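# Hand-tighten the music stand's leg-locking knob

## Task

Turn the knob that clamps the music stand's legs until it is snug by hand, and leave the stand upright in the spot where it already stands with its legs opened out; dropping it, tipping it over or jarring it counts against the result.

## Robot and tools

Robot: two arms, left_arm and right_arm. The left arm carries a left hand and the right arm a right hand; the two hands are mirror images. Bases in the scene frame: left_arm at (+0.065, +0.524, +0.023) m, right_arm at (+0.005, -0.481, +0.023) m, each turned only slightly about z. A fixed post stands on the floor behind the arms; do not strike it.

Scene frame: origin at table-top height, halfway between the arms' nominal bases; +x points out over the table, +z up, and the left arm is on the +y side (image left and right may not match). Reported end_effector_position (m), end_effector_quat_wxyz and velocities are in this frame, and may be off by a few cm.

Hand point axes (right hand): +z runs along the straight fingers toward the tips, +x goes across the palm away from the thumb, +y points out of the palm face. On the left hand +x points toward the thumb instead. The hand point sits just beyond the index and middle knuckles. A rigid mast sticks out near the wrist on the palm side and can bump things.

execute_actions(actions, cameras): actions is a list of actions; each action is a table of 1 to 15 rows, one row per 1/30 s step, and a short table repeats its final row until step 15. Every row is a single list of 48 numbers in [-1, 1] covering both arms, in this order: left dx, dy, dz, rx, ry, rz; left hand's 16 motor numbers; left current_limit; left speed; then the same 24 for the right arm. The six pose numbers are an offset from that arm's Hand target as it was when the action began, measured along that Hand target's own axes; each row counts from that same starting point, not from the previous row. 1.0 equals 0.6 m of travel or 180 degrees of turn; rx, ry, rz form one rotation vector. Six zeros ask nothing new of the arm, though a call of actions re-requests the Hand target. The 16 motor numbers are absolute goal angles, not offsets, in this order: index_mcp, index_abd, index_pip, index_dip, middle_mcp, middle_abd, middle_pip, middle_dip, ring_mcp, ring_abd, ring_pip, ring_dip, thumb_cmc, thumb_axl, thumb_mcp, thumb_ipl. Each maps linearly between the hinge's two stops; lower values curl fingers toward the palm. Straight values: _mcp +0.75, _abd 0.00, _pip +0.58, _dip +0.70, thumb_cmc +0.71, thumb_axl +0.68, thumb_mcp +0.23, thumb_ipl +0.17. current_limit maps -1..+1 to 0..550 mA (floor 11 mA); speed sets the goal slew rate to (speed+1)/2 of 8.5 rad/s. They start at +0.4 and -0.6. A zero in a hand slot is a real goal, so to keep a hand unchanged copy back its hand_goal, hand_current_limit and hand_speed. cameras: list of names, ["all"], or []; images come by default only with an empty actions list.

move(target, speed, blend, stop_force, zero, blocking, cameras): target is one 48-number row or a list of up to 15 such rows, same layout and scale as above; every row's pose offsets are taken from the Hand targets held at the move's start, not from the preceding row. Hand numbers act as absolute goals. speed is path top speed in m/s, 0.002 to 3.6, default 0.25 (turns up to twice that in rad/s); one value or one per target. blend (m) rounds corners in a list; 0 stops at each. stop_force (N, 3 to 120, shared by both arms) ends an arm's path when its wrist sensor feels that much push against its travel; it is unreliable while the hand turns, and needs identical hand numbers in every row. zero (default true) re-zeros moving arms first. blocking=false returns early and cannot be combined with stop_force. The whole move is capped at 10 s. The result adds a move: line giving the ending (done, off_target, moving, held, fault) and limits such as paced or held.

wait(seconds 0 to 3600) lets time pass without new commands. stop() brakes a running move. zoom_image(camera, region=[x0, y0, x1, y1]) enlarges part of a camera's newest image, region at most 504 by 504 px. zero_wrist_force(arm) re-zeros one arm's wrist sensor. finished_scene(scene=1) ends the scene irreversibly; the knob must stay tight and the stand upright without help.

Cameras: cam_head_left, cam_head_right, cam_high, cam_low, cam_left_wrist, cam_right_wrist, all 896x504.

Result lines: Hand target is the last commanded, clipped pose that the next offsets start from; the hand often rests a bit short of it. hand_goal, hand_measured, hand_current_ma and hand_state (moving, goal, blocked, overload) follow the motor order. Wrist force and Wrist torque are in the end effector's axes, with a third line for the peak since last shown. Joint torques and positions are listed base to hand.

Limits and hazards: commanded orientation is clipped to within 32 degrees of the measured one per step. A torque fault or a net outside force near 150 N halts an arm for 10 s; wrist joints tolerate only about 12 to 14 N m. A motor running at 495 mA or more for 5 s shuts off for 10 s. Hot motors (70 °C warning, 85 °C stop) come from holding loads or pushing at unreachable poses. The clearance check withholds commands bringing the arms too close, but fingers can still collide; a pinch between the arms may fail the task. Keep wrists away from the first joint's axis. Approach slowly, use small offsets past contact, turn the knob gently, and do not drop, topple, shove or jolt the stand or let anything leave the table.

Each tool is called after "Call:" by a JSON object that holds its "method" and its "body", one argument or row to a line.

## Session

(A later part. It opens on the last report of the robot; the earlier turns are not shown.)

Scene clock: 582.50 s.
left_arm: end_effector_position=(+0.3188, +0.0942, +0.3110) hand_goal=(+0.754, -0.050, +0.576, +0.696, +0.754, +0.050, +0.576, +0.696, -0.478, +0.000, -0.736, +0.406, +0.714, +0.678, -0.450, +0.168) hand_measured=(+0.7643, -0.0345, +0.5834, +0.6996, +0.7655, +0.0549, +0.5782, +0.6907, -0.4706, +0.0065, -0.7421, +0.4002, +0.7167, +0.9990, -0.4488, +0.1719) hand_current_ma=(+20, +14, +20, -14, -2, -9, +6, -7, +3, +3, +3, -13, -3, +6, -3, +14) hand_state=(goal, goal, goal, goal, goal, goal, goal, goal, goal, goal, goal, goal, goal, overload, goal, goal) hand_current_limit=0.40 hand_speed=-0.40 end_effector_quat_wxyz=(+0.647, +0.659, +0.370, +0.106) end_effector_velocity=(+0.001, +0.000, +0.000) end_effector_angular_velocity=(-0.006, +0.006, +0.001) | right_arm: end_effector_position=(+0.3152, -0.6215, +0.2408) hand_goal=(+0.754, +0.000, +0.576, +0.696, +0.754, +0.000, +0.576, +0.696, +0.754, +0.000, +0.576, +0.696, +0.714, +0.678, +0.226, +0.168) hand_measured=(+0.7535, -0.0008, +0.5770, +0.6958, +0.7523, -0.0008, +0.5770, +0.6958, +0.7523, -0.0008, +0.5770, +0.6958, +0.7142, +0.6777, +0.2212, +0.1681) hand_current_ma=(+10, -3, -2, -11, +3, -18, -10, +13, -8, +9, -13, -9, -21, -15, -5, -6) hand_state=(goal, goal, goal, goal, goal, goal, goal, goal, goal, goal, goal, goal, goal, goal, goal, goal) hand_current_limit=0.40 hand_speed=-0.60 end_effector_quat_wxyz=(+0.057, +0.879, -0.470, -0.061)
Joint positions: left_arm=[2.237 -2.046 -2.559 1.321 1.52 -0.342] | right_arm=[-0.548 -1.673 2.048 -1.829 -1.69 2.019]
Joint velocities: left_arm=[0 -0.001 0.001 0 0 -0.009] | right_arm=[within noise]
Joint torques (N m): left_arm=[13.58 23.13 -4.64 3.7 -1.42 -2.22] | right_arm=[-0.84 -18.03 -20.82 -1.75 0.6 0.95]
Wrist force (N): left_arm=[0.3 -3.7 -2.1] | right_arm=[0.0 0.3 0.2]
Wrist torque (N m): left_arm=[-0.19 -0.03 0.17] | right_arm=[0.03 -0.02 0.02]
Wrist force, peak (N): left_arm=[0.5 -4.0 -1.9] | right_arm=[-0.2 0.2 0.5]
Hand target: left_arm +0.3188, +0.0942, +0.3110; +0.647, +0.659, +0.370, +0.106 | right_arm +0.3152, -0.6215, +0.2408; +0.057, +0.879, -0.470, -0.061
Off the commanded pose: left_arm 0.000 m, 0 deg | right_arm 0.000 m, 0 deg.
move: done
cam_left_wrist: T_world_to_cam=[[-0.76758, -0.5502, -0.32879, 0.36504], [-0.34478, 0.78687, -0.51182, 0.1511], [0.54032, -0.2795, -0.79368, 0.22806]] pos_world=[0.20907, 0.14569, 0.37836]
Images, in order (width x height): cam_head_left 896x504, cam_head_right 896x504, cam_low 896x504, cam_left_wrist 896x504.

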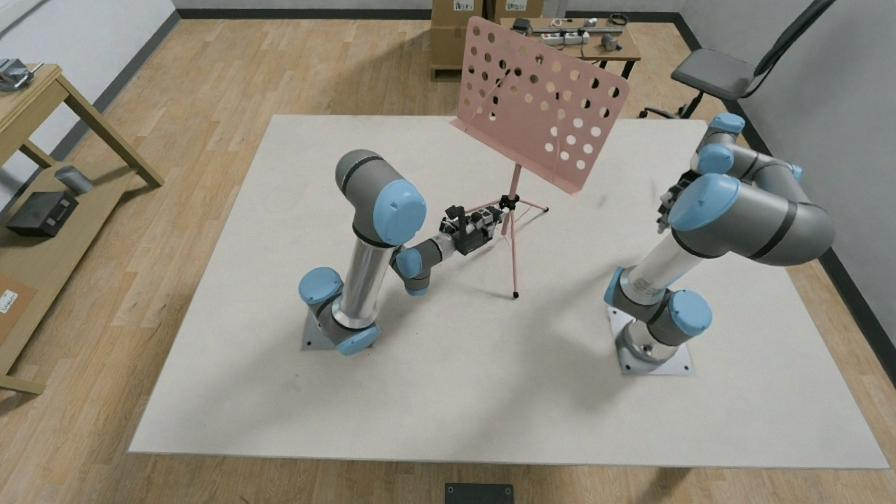

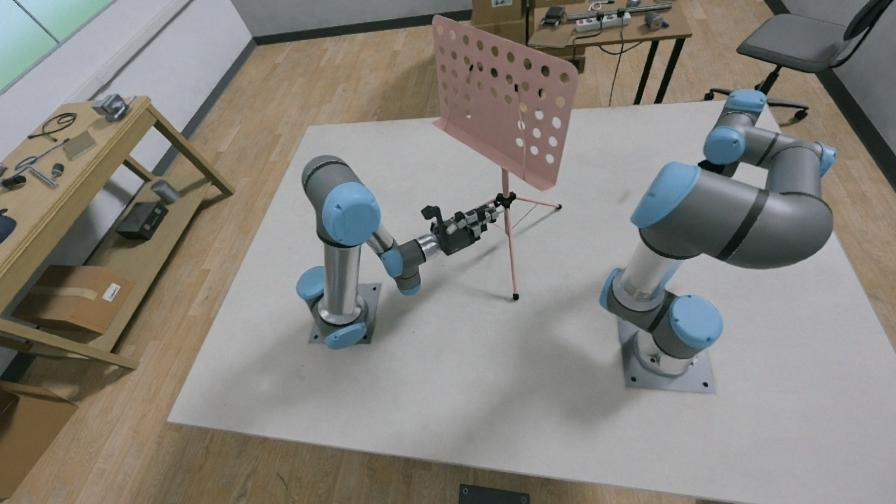

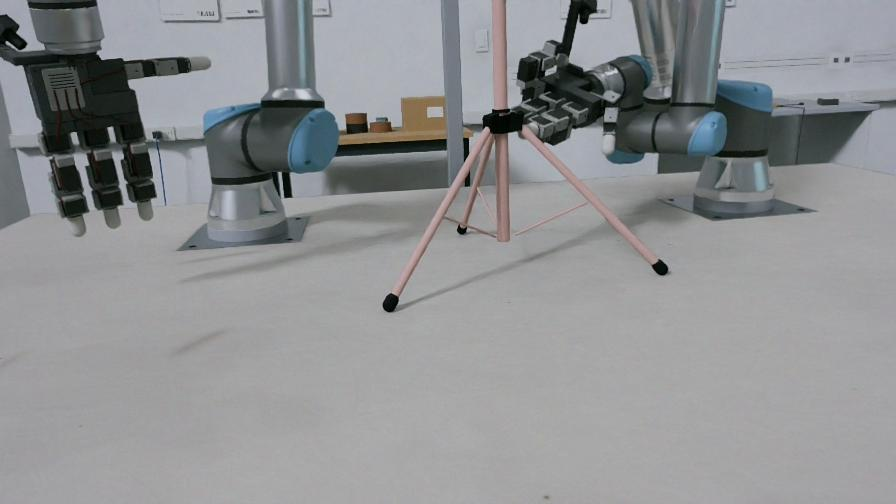

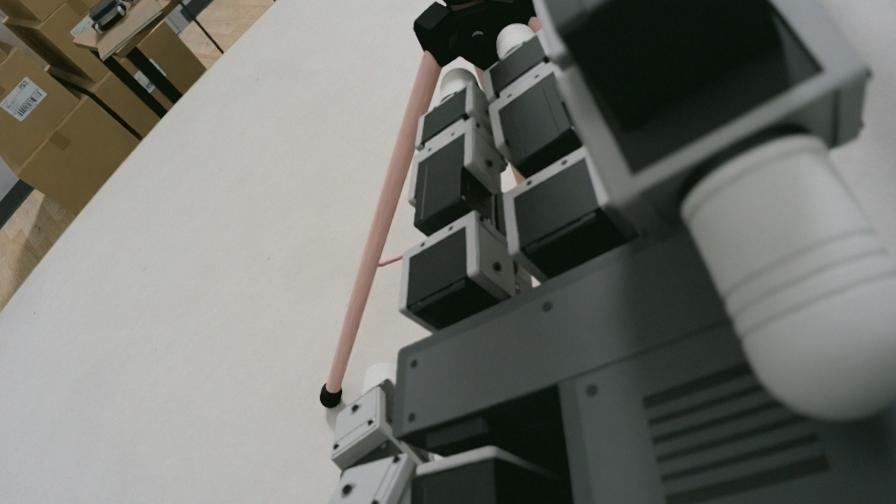

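Call:
{"method": "move", "body": {
  "target": [
    [-0.0326,-0.0047,0,0,0,0.0833, 0.754, -0.05, 0.576, 0.696, 0.754, 0.05, 0.576, 0.696, -0.478, 0, -0.736, 0.406, 0.714, 0.678, -0.45, 0.168, 0.4, -0.4, 0,0,0,0,0,0, 0.754, 0, 0.576, 0.696, 0.754, 0, 0.576, 0.696, 0.754, 0, 0.576, 0.696, 0.714, 0.678, 0.226, 0.168, 0.4, -0.6],
    [-0.0629,-0.0177,0,0,0,0.1667, 0.754, -0.05, 0.576, 0.696, 0.754, 0.05, 0.576, 0.696, -0.478, 0, -0.736, 0.406, 0.714, 0.678, -0.45, 0.168, 0.4, -0.4, 0,0,0,0,0,0, 0.754, 0, 0.576, 0.696, 0.754, 0, 0.576, 0.696, 0.754, 0, 0.576, 0.696, 0.714, 0.678, 0.226, 0.168, 0.4, -0.6],
    [-0.0887,-0.0381,0,0,0,0.25, 0.754, -0.05, 0.576, 0.696, 0.754, 0.05, 0.576, 0.696, -0.478, 0, -0.736, 0.406, 0.714, 0.678, -0.45, 0.168, 0.4, -0.4, 0,0,0,0,0,0, 0.754, 0, 0.576, 0.696, 0.754, 0, 0.576, 0.696, 0.754, 0, 0.576, 0.696, 0.714, 0.678, 0.226, 0.168, 0.4, -0.6]
  ],
  "speed": 0.04,
  "blend": 0.005,
  "cameras": ["cam_left_wrist","cam_head_left","cam_head_right","cam_low"]
}}

Call:
{"method": "zoom_image", "body": {
  "camera": "cam_left_wrist",
  "region": [400, 0, 560, 100]
}}

Call:
{"method": "zoom_image", "body": {
  "camera": "cam_head_right",
  "region": [470, 180, 530, 230]
}}

Call:
{"method": "zoom_image", "body": {
  "camera": "cam_head_left",
  "region": [475, 180, 535, 230]
}}

Scene clock: 609.23 s.
left_arm: end_effector_position=(+0.2733, +0.0585, +0.3078) hand_goal=(+0.754, -0.050, +0.576, +0.696, +0.754, +0.050, +0.576, +0.696, -0.478, +0.000, -0.736, +0.406, +0.714, +0.678, -0.450, +0.168) hand_measured=(+0.7752, -0.0535, +0.5834, +0.6983, +0.7679, +0.0432, +0.5782, +0.6958, -0.4706, +0.0007, -0.7434, +0.4002, +0.7217, +1.0000, -0.4507, +0.1672) hand_current_ma=(+22, +0, +11, -14, +9, -16, -6, -4, -4, +1, -6, -15, +9, -2, +2, -14) hand_state=(blocked, goal, goal, goal, goal, goal, goal, goal, goal, goal, goal, goal, goal, overload, goal, goal) hand_current_limit=0.40 hand_speed=-0.40 end_effector_quat_wxyz=(+0.557, +0.750, +0.089, +0.345) end_effector_velocity=(+0.000, +0.000, +0.000) end_effector_angular_velocity=(-0.004, +0.007, +0.001) | right_arm: end_effector_position=(+0.3152, -0.6215, +0.2408) hand_goal=(+0.754, +0.000, +0.576, +0.696, +0.754, +0.000, +0.576, +0.696, +0.754, +0.000, +0.576, +0.696, +0.714, +0.678, +0.226, +0.168) hand_measured=(+0.7535, +0.0007, +0.5770, +0.6958, +0.7535, -0.0008, +0.5770, +0.6958, +0.7535, +0.0007, +0.5770, +0.6958, +0.7142, +0.6767, +0.2212, +0.1681) hand_current_ma=(+22, +0, +7, -5, +15, -13, -10, +1, -14, +5, -7, -6, -12, -7, -1, -6) hand_state=(goal, goal, goal, goal, goal, goal, goal, goal, goal, goal, goal, goal, goal, goal, goal, goal) hand_current_limit=0.40 hand_speed=-0.60 end_effector_quat_wxyz=(+0.057, +0.879, -0.470, -0.061)
Joint positions: left_arm=[2.269 -2.12 -2.571 1.407 1.487 0.448] | right_arm=[-0.548 -1.673 2.048 -1.829 -1.69 2.019]
Joint velocities: left_arm=[0 0 -0.001 -0.001 0 -0.008] | right_arm=[within noise]
Joint torques (N m): left_arm=[10.79 22.91 -5.77 3.94 -1.6 -2.22] | right_arm=[-1.3 -20.21 -19.24 -1.73 0.67 1.05]
Wrist force (N): left_arm=[0.2 -4.5 -2.1] | right_arm=[0.0 0.1 0.0]
Wrist torque (N m): left_arm=[-0.20 -0.06 0.09] | right_arm=[0.01 -0.01 0.01]
Wrist force, peak (N): left_arm=[-0.1 -4.9 -2.1] | right_arm=[-0.4 0.4 0.3]
Hand target: left_arm +0.2733, +0.0585, +0.3078; +0.557, +0.750, +0.090, +0.345 | right_arm +0.3152, -0.6215, +0.2408; +0.057, +0.879, -0.470, -0.061
Off the commanded pose: left_arm 0.000 m, 0 deg | right_arm 0.000 m, 0 deg.
move: done
cam_left_wrist: T_world_to_cam=[[-0.41813, -0.16851, -0.89262, 0.36507], [-0.02095, 0.98417, -0.17598, -0.04149], [0.90814, -0.05488, -0.41504, 0.00995]] pos_world=[0.14275, 0.1029, 0.3227]
Images, in order (width x height): cam_head_left 896x504, cam_head_right 896x504, cam_low 896x504, cam_left_wrist 896x504.

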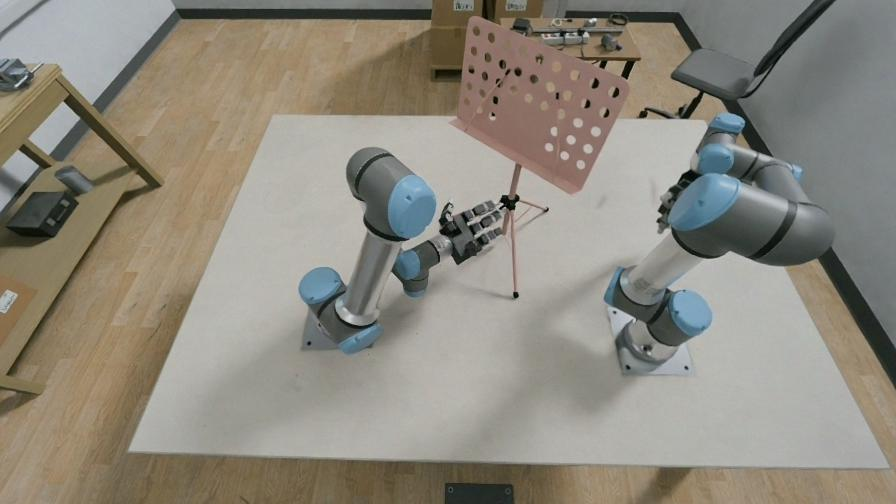

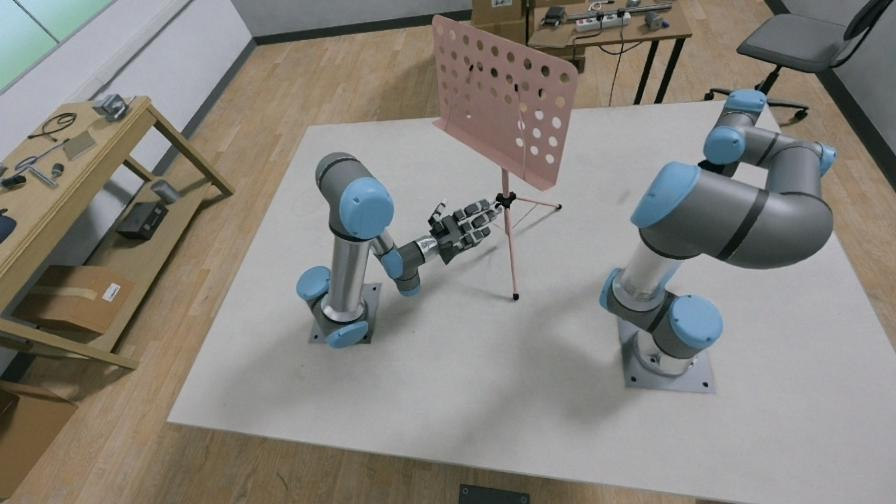

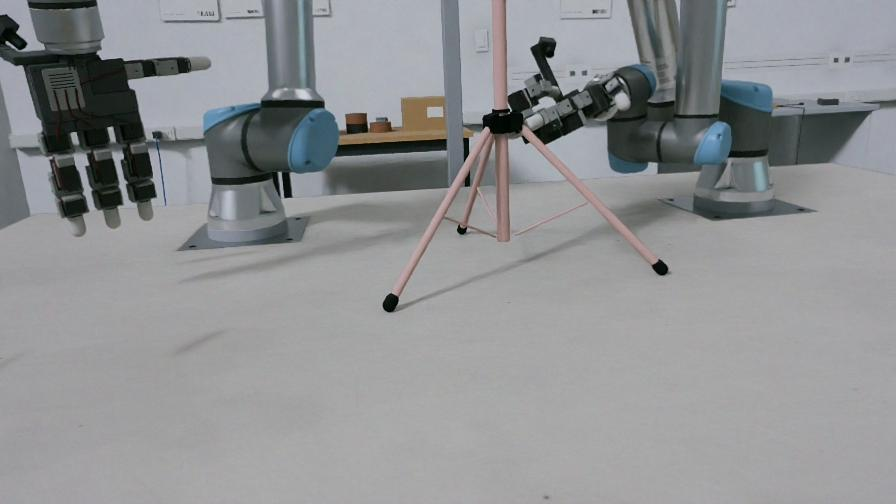

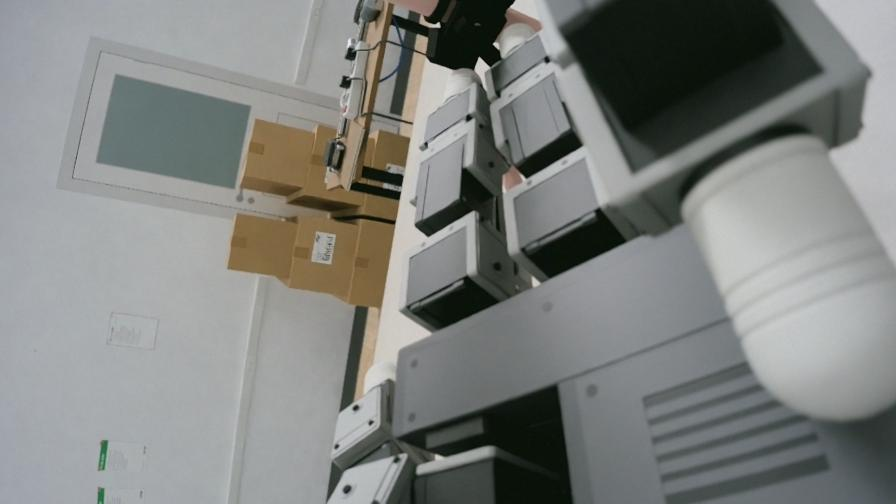

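Scaled by 3.150 from the camera's image (finer frame: 1280x720).

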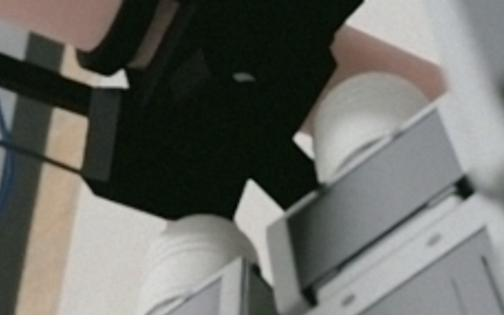

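Scaled by 8.400 from the camera's image (finer frame: 1280x720).

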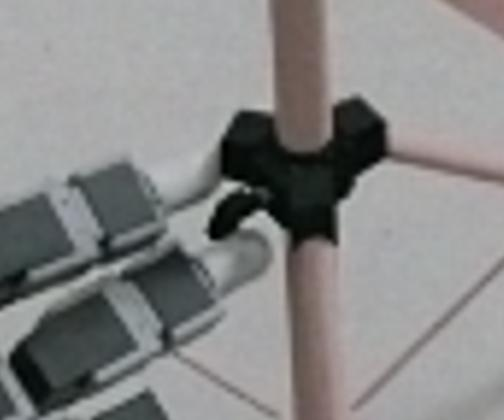

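Scaled by 8.400 from the camera's image (finer frame: 1280x720).

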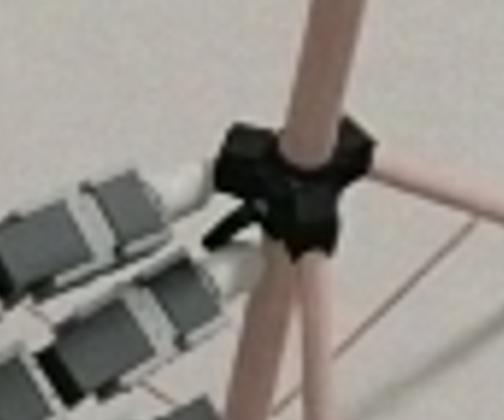

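Call:
{"method": "move", "body": {
  "target": [
    [-0.0326,-0.0047,0,0,0,0.0833, 0.754, -0.05, 0.576, 0.696, 0.754, 0.05, 0.576, 0.696, -0.478, 0, -0.736, 0.406, 0.714, 0.678, -0.45, 0.168, 0.4, -0.4, 0,0,0,0,0,0, 0.754, 0, 0.576, 0.696, 0.754, 0, 0.576, 0.696, 0.754, 0, 0.576, 0.696, 0.714, 0.678, 0.226, 0.168, 0.4, -0.6],
    [-0.0629,-0.0177,0,0,0,0.1667, 0.754, -0.05, 0.576, 0.696, 0.754, 0.05, 0.576, 0.696, -0.478, 0, -0.736, 0.406, 0.714, 0.678, -0.45, 0.168, 0.4, -0.4, 0,0,0,0,0,0, 0.754, 0, 0.576, 0.696, 0.754, 0, 0.576, 0.696, 0.754, 0, 0.576, 0.696, 0.714, 0.678, 0.226, 0.168, 0.4, -0.6],
    [-0.0887,-0.0381,0,0,0,0.25, 0.754, -0.05, 0.576, 0.696, 0.754, 0.05, 0.576, 0.696, -0.478, 0, -0.736, 0.406, 0.714, 0.678, -0.45, 0.168, 0.4, -0.4, 0,0,0,0,0,0, 0.754, 0, 0.576, 0.696, 0.754, 0, 0.576, 0.696, 0.754, 0, 0.576, 0.696, 0.714, 0.678, 0.226, 0.168, 0.4, -0.6]
  ],
  "speed": 0.04,
  "blend": 0.005,
  "cameras": ["cam_left_wrist","cam_head_left","cam_head_right","cam_low"]
}}

Call:
{"method": "zoom_image", "body": {
  "camera": "cam_left_wrist",
  "region": [400, 0, 560, 100]
}}

Call:
{"method": "zoom_image", "body": {
  "camera": "cam_head_right",
  "region": [470, 180, 530, 230]
}}

Call:
{"method": "zoom_image", "body": {
  "camera": "cam_head_left",
  "region": [475, 180, 535, 230]
}}

Scene clock: 636.33 s.
left_arm: end_effector_position=(+0.2393, +0.0392, +0.2650) hand_goal=(+0.754, -0.050, +0.576, +0.696, +0.754, +0.050, +0.576, +0.696, -0.478, +0.000, -0.736, +0.406, +0.714, +0.678, -0.450, +0.168) hand_measured=(+0.8065, -0.0784, +0.6116, +0.7136, +0.7667, +0.0432, +0.5782, +0.6958, -0.4706, -0.0008, -0.7434, +0.4015, +0.7205, +1.0000, -0.4537, +0.1662) hand_current_ma=(+84, -21, +47, +14, +1, -7, -7, -4, -6, +4, -3, -10, +1, -15, +1, -5) hand_state=(blocked, blocked, blocked, goal, goal, goal, goal, goal, goal, goal, goal, goal, goal, overload, goal, goal) hand_current_limit=0.40 hand_speed=-0.40 end_effector_quat_wxyz=(+0.382, +0.727, -0.204, +0.532) end_effector_velocity=(+0.000, +0.000, +0.000) end_effector_angular_velocity=(-0.004, +0.008, +0.001) | right_arm: end_effector_position=(+0.3152, -0.6215, +0.2408) hand_goal=(+0.754, +0.000, +0.576, +0.696, +0.754, +0.000, +0.576, +0.696, +0.754, +0.000, +0.576, +0.696, +0.714, +0.678, +0.226, +0.168) hand_measured=(+0.7535, +0.0007, +0.5770, +0.6958, +0.7535, +0.0007, +0.5770, +0.6958, +0.7535, +0.0007, +0.5770, +0.6958, +0.7142, +0.6777, +0.2212, +0.1681) hand_current_ma=(+8, -6, +10, -11, +10, +0, -16, +15, -8, +11, +3, -11, -4, -25, -21, -11) hand_state=(goal, goal, goal, goal, goal, goal, goal, goal, goal, goal, goal, goal, goal, goal, goal, goal) hand_current_limit=0.40 hand_speed=-0.60 end_effector_quat_wxyz=(+0.057, +0.879, -0.470, -0.061)
Joint positions: left_arm=[2.345 -2.15 -2.591 1.457 1.412 1.245] | right_arm=[-0.548 -1.673 2.048 -1.829 -1.69 2.019]
Joint velocities: left_arm=[0 0 -0.001 -0.001 0 -0.008] | right_arm=[within noise]
Joint torques (N m): left_arm=[9.39 35.66 -6.49 3.25 -1.99 -2.25] | right_arm=[-1.54 -20.86 -20.52 -1.49 0.91 0.98]
Wrist force (N): left_arm=[-0.5 -4.5 -2.8] | right_arm=[-0.1 0.1 0.1]
Wrist torque (N m): left_arm=[0.03 -0.10 -0.09] | right_arm=[0.01 0.00 0.00]
Wrist force, peak (N): left_arm=[-0.5 -5.4 -2.8] | right_arm=[-0.3 0.3 0.4]
Hand target: left_arm +0.2394, +0.0392, +0.2650; +0.383, +0.727, -0.204, +0.532 | right_arm +0.3152, -0.6215, +0.2408; +0.057, +0.879, -0.470, -0.061
Off the commanded pose: left_arm 0.000 m, 0 deg | right_arm 0.000 m, 0 deg.
move: done
cam_left_wrist: T_world_to_cam=[[0.17561, 0.31279, -0.93345, 0.15932], [0.04399, 0.94474, 0.32486, -0.17749], [0.98348, -0.09811, 0.15214, -0.1447]] pos_world=[0.12214, 0.10365, 0.22839]
Images, in order (width x height): cam_head_left 896x504, cam_head_right 896x504, cam_low 896x504, cam_left_wrist 896x504.

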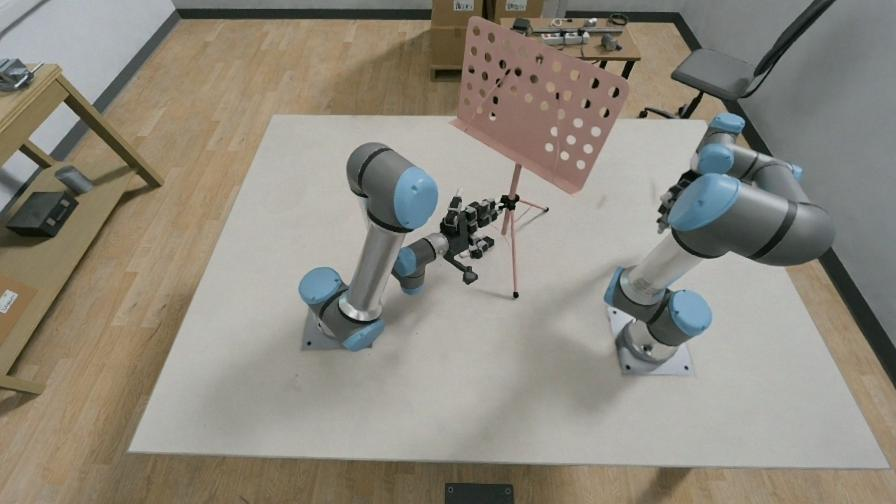

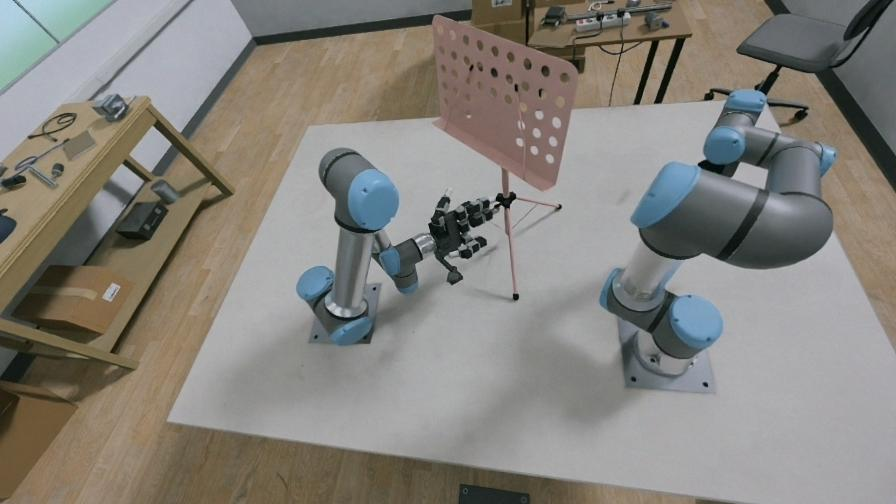

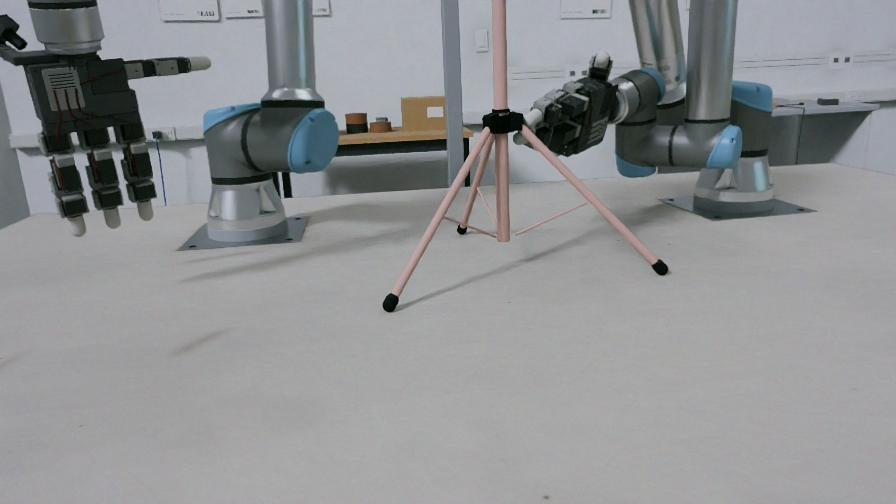

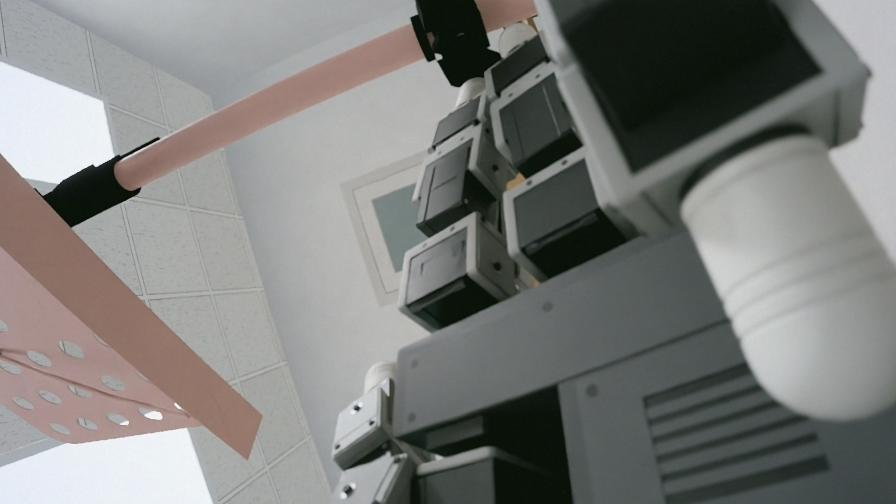

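Scaled by 3.150 from the camera's image (finer frame: 1280x720).

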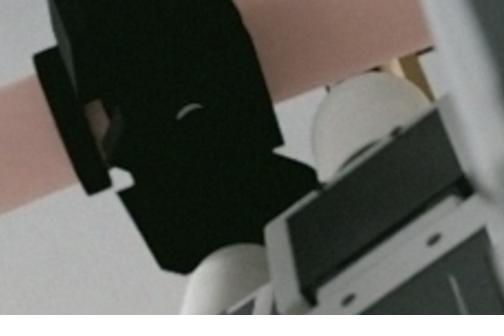

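Scaled by 8.400 from the camera's image (finer frame: 1280x720).

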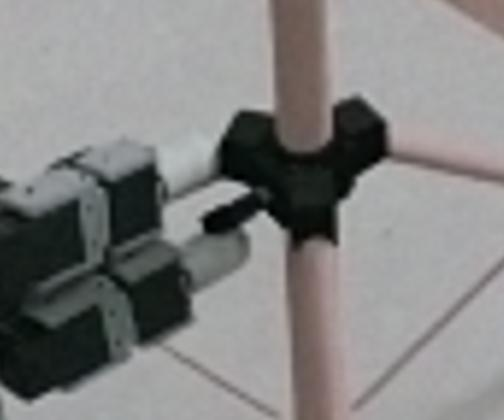

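Scaled by 8.400 from the camera's image (finer frame: 1280x720).

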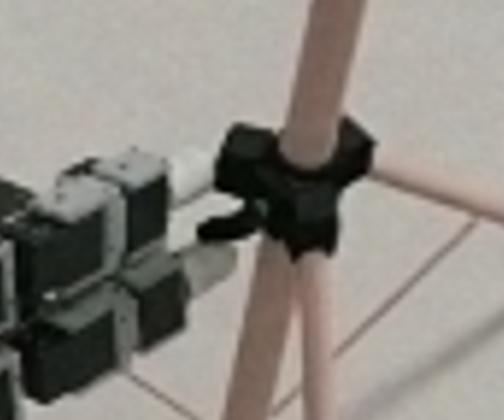

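Call:
{"method": "move", "body": {
  "target": [0.0023, -0.0063, 0,0,0,0, 0.754, -0.05, 0.576, 0.696, 0.754, 0.05, 0.576, 0.696, -0.478, 0, -0.736, 0.406, 0.714, 0.678, -0.45, 0.168, 0.4, -0.4, 0,0,0,0,0,0, 0.754, 0, 0.576, 0.696, 0.754, 0, 0.576, 0.696, 0.754, 0, 0.576, 0.696, 0.714, 0.678, 0.226, 0.168, 0.4, -0.6],
  "speed": 0.02,
  "cameras": ["cam_head_right","cam_low","cam_left_wrist"]
}}

Call:
{"method": "zoom_image", "body": {
  "camera": "cam_low",
  "region": [490, 80, 590, 150]
}}

Call:
{"method": "zoom_image", "body": {
  "camera": "cam_left_wrist",
  "region": [400, 0, 560, 100]
}}

Scene clock: 650.63 s.
left_arm: end_effector_position=(+0.2425, +0.0417, +0.2650) hand_goal=(+0.754, -0.050, +0.576, +0.696, +0.754, +0.050, +0.576, +0.696, -0.478, +0.000, -0.736, +0.406, +0.714, +0.678, -0.450, +0.168) hand_measured=(+0.7957, -0.0770, +0.6013, +0.7124, +0.7667, +0.0432, +0.5795, +0.6971, -0.4706, +0.0007, -0.7434, +0.4002, +0.7217, +1.0000, -0.4527, +0.1672) hand_current_ma=(+53, -4, +27, +11, +8, -20, +1, -1, +9, -9, -11, -3, +3, -15, +4, +11) hand_state=(blocked, blocked, blocked, goal, goal, goal, goal, goal, goal, goal, goal, goal, goal, overload, goal, goal) hand_current_limit=0.40 hand_speed=-0.40 end_effector_quat_wxyz=(+0.382, +0.727, -0.204, +0.532) | right_arm: end_effector_position=(+0.3152, -0.6215, +0.2408) hand_goal=(+0.754, +0.000, +0.576, +0.696, +0.754, +0.000, +0.576, +0.696, +0.754, +0.000, +0.576, +0.696, +0.714, +0.678, +0.226, +0.168) hand_measured=(+0.7535, +0.0007, +0.5770, +0.6958, +0.7535, +0.0007, +0.5770, +0.6958, +0.7535, -0.0008, +0.5770, +0.6958, +0.7142, +0.6767, +0.2203, +0.1672) hand_current_ma=(+9, +5, +7, -18, +18, -2, -23, +9, -8, -3, -9, +5, -13, -20, -3, -10) hand_state=(goal, goal, goal, goal, goal, goal, goal, goal, goal, goal, goal, goal, goal, goal, goal, goal) hand_current_limit=0.40 hand_speed=-0.60 end_effector_quat_wxyz=(+0.057, +0.879, -0.470, -0.061)
Joint positions: left_arm=[2.362 -2.15 -2.595 1.461 1.396 1.247] | right_arm=[-0.548 -1.673 2.048 -1.829 -1.69 2.019]
Joint torques (N m): left_arm=[-9.75 19.21 6.11 1.66 1.02 1.12] | right_arm=[-0.4 -20.72 -19.47 -1.67 1.01 1.14]
Wrist force (N): left_arm=[0.1 -3.9 -2.0] | right_arm=[-0.1 0.2 0.1]
Wrist torque (N m): left_arm=[-0.07 -0.14 0.00] | right_arm=[0.03 0.00 0.00]
Wrist force, peak (N): left_arm=[-0.8 -5.3 -3.4] | right_arm=[-0.4 0.2 0.4]
Hand target: left_arm +0.2425, +0.0417, +0.2650; +0.383, +0.727, -0.204, +0.532 | right_arm +0.3152, -0.6215, +0.2408; +0.057, +0.879, -0.470, -0.061
Off the commanded pose: left_arm 0.000 m, 0 deg | right_arm 0.000 m, 0 deg.
move: done
cam_left_wrist: T_world_to_cam=[[0.17539, 0.31264, -0.93354, 0.15801], [0.044, 0.9448, 0.32468, -0.18006], [0.98352, -0.09802, 0.15195, -0.14756]] pos_world=[0.12534, 0.10625, 0.22839]

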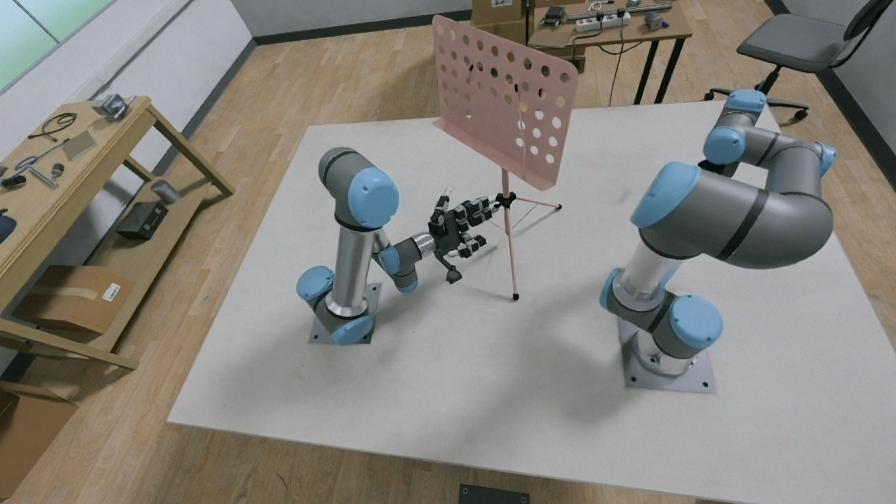

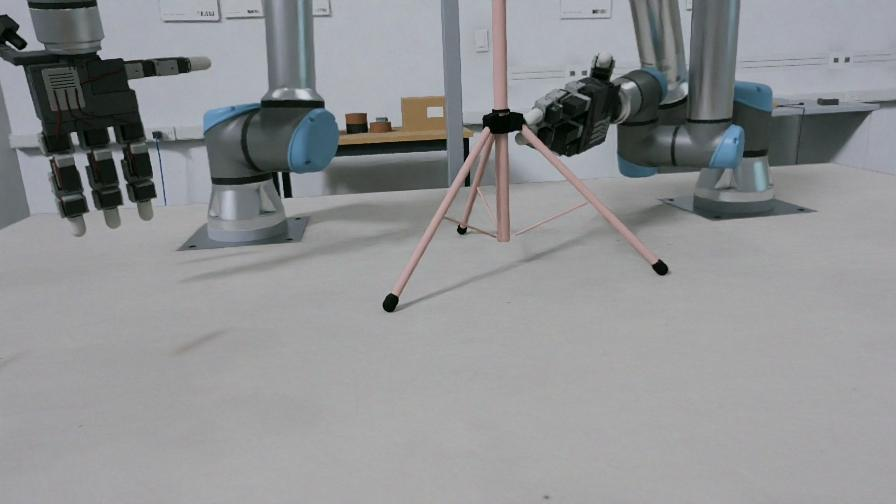

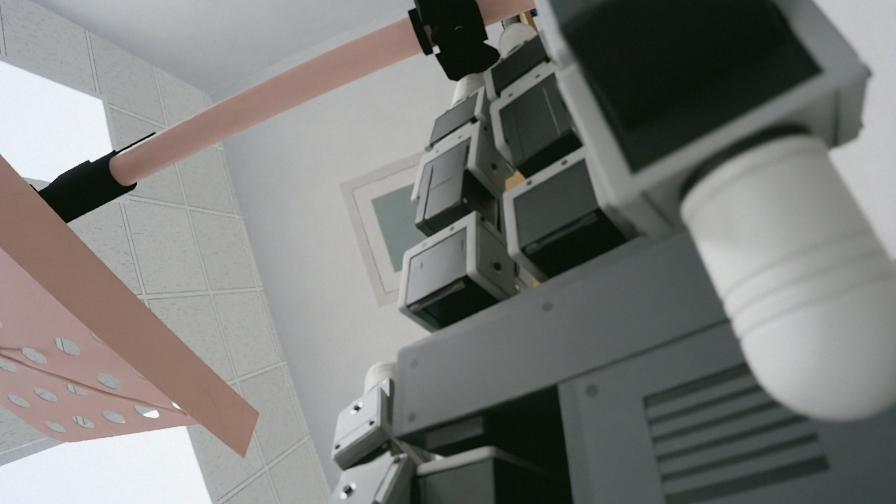

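Scaled by 5.040 from the camera's image (finer frame: 1280x720).

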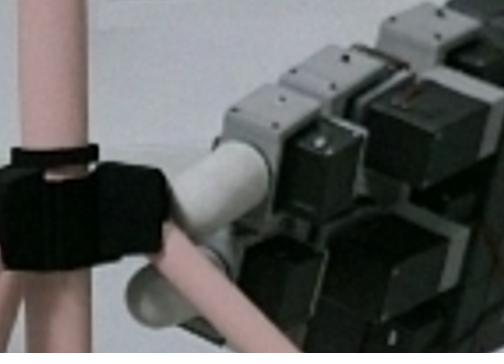

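Scaled by 3.150 from the camera's image (finer frame: 1280x720).

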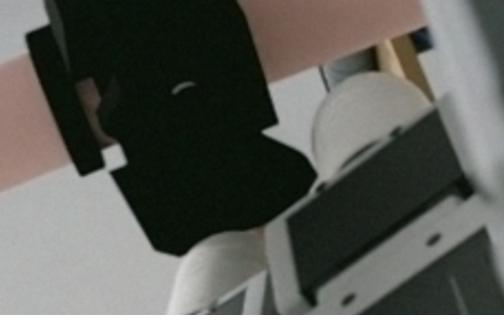

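Call:
{"method": "move", "body": {
  "target": [
    [-0.0309,-0.0094,0,0,0,0.0833, 0.754, -0.05, 0.576, 0.696, 0.754, 0.05, 0.576, 0.696, -0.478, 0, -0.736, 0.406, 0.714, 0.678, -0.45, 0.168, 0.4, -0.4, 0,0,0,0,0,0, 0.754, 0, 0.576, 0.696, 0.754, 0, 0.576, 0.696, 0.754, 0, 0.576, 0.696, 0.714, 0.678, 0.226, 0.168, 0.4, -0.6],
    [-0.0612,-0.0224,0,0,0,0.1667, 0.754, -0.05, 0.576, 0.696, 0.754, 0.05, 0.576, 0.696, -0.478, 0, -0.736, 0.406, 0.714, 0.678, -0.45, 0.168, 0.4, -0.4, 0,0,0,0,0,0, 0.754, 0, 0.576, 0.696, 0.754, 0, 0.576, 0.696, 0.754, 0, 0.576, 0.696, 0.714, 0.678, 0.226, 0.168, 0.4, -0.6]
  ],
  "speed": 0.04,
  "blend": 0.005,
  "cameras": ["cam_left_wrist","cam_head_left","cam_head_right","cam_low"]
}}

Call:
{"method": "zoom_image", "body": {
  "camera": "cam_left_wrist",
  "region": [400, 0, 560, 100]
}}

Call:
{"method": "zoom_image", "body": {
  "camera": "cam_head_right",
  "region": [470, 180, 530, 230]
}}

Call:
{"method": "zoom_image", "body": {
  "camera": "cam_head_left",
  "region": [475, 180, 535, 230]
}}

Scene clock: 669.50 s.
left_arm: end_effector_position=(+0.2391, +0.0460, +0.2263) hand_goal=(+0.754, -0.050, +0.576, +0.696, +0.754, +0.050, +0.576, +0.696, -0.478, +0.000, -0.736, +0.406, +0.714, +0.678, -0.450, +0.168) hand_measured=(+0.8089, -0.0975, +0.6155, +0.7162, +0.7523, +0.0432, +0.5705, +0.6971, -0.4706, +0.0007, -0.7370, +0.4002, +0.7205, +0.9958, -0.4527, +0.1672) hand_current_ma=(+86, -33, +48, +15, -13, -21, -7, +1, -8, -12, +4, -4, +12, -4, +8, +2) hand_state=(blocked, blocked, blocked, blocked, goal, goal, goal, goal, goal, goal, goal, goal, goal, overload, goal, goal) hand_current_limit=0.40 hand_speed=-0.40 end_effector_quat_wxyz=(+0.232, +0.649, -0.386, +0.613) end_effector_velocity=(+0.001, +0.000, +0.000) end_effector_angular_velocity=(-0.004, +0.006, +0.002) | right_arm: end_effector_position=(+0.3152, -0.6215, +0.2408) hand_goal=(+0.754, +0.000, +0.576, +0.696, +0.754, +0.000, +0.576, +0.696, +0.754, +0.000, +0.576, +0.696, +0.714, +0.678, +0.226, +0.168) hand_measured=(+0.7535, +0.0007, +0.5770, +0.6958, +0.7535, +0.0007, +0.5770, +0.6958, +0.7523, +0.0007, +0.5770, +0.6958, +0.7142, +0.6777, +0.2212, +0.1672) hand_current_ma=(+18, +0, -3, -20, +5, -2, -11, +16, -21, -9, -10, +0, -2, -6, -18, -2) hand_state=(goal, goal, goal, goal, goal, goal, goal, goal, goal, goal, goal, goal, goal, goal, goal, goal) hand_current_limit=0.40 hand_speed=-0.60 end_effector_quat_wxyz=(+0.057, +0.879, -0.470, -0.061)
Joint positions: left_arm=[2.427 -2.134 -2.61 1.457 1.331 1.78] | right_arm=[-0.548 -1.673 2.048 -1.829 -1.69 2.019]
Joint velocities: left_arm=[0 -0.001 0.001 -0.001 0 -0.007] | right_arm=[within noise]
Joint torques (N m): left_arm=[9.79 32.92 -7.03 -0.09 -2.45 -2.3] | right_arm=[-1.56 -20.75 -20.62 -1.58 1.16 1.2]
Wrist force (N): left_arm=[-1.1 -3.6 -2.4] | right_arm=[-0.1 0.1 0.1]
Wrist torque (N m): left_arm=[0.17 -0.18 -0.21] | right_arm=[0.01 -0.01 0.01]
Wrist force, peak (N): left_arm=[-0.9 -4.3 -2.3] | right_arm=[-0.3 0.4 0.3]
Hand target: left_arm +0.2391, +0.0460, +0.2263; +0.232, +0.649, -0.386, +0.613 | right_arm +0.3152, -0.6215, +0.2408; +0.057, +0.879, -0.470, -0.061
Off the commanded pose: left_arm 0.000 m, 0 deg | right_arm 0.000 m, 0 deg.
move: done
cam_left_wrist: T_world_to_cam=[[0.53511, 0.54703, -0.64375, -0.04125], [-0.08301, 0.79239, 0.60434, -0.19725], [0.8407, -0.26995, 0.46942, -0.16762]] pos_world=[0.14662, 0.13362, 0.17133]
Images, in order (width x height): cam_head_left 896x504, cam_head_right 896x504, cam_low 896x504, cam_left_wrist 896x504.

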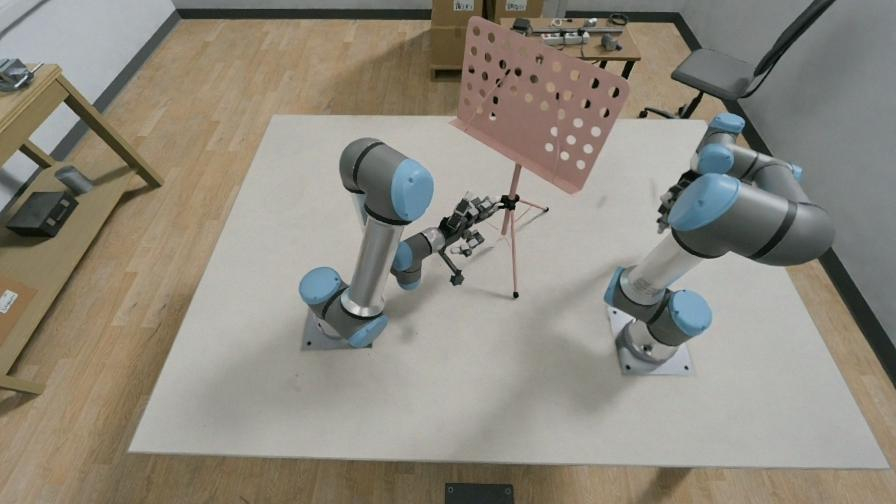

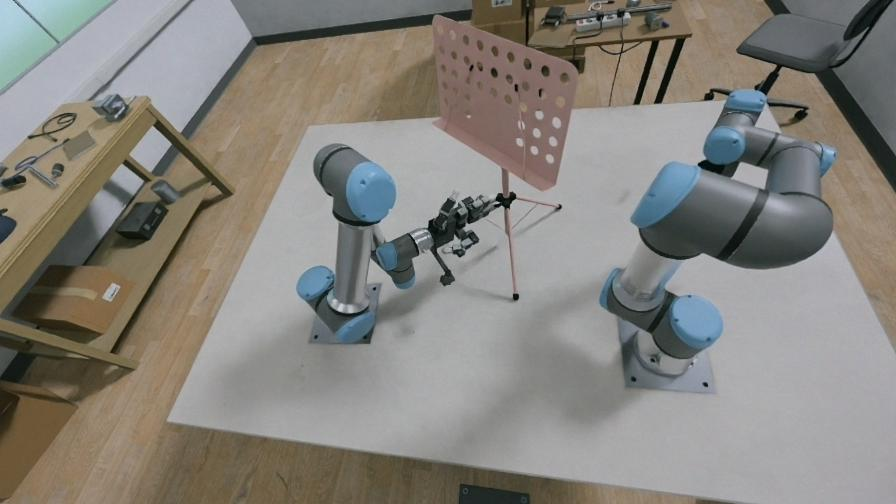

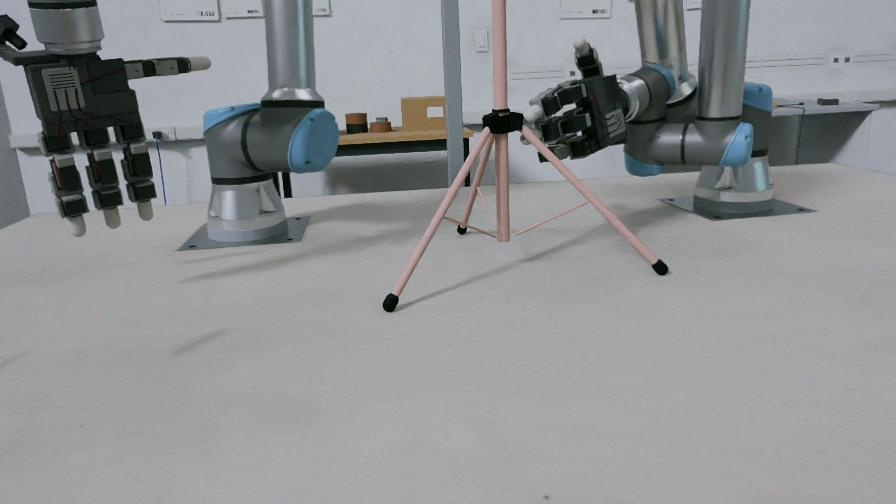

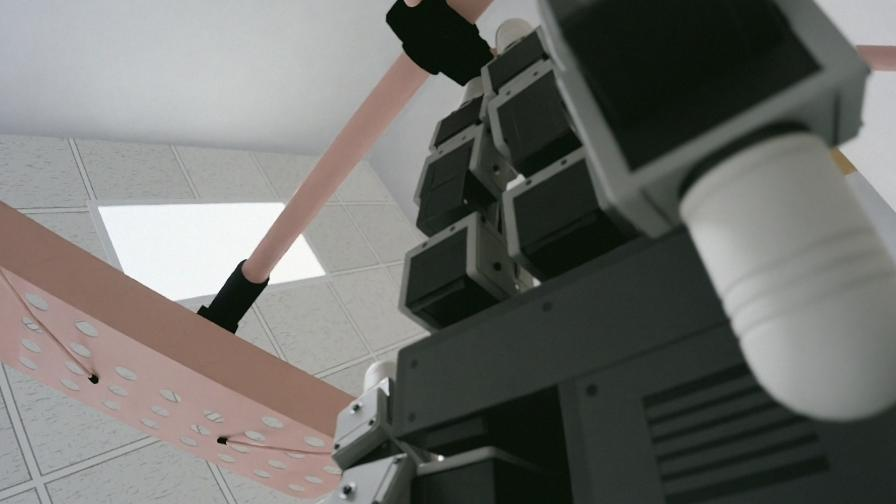

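Scaled by 3.150 from the camera's image (finer frame: 1280x720).

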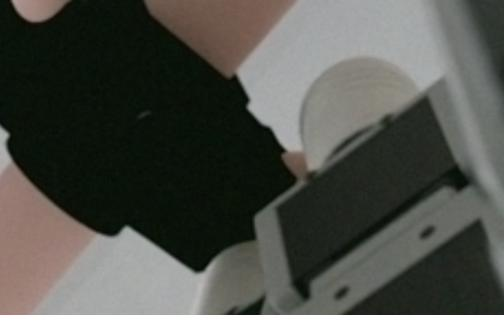

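Scaled by 8.400 from the camera's image (finer frame: 1280x720).

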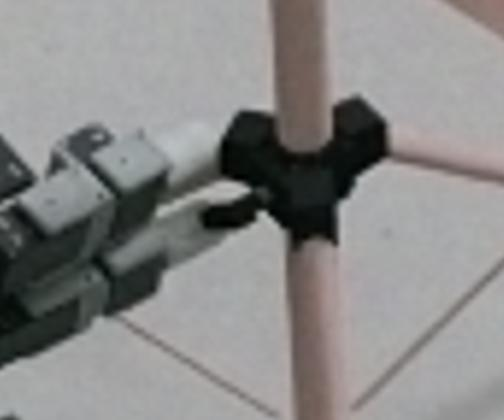

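Scaled by 8.400 from the camera's image (finer frame: 1280x720).

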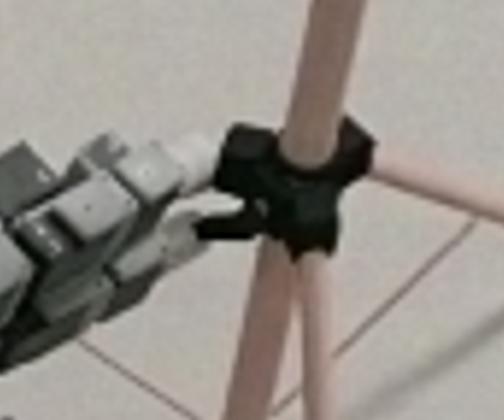

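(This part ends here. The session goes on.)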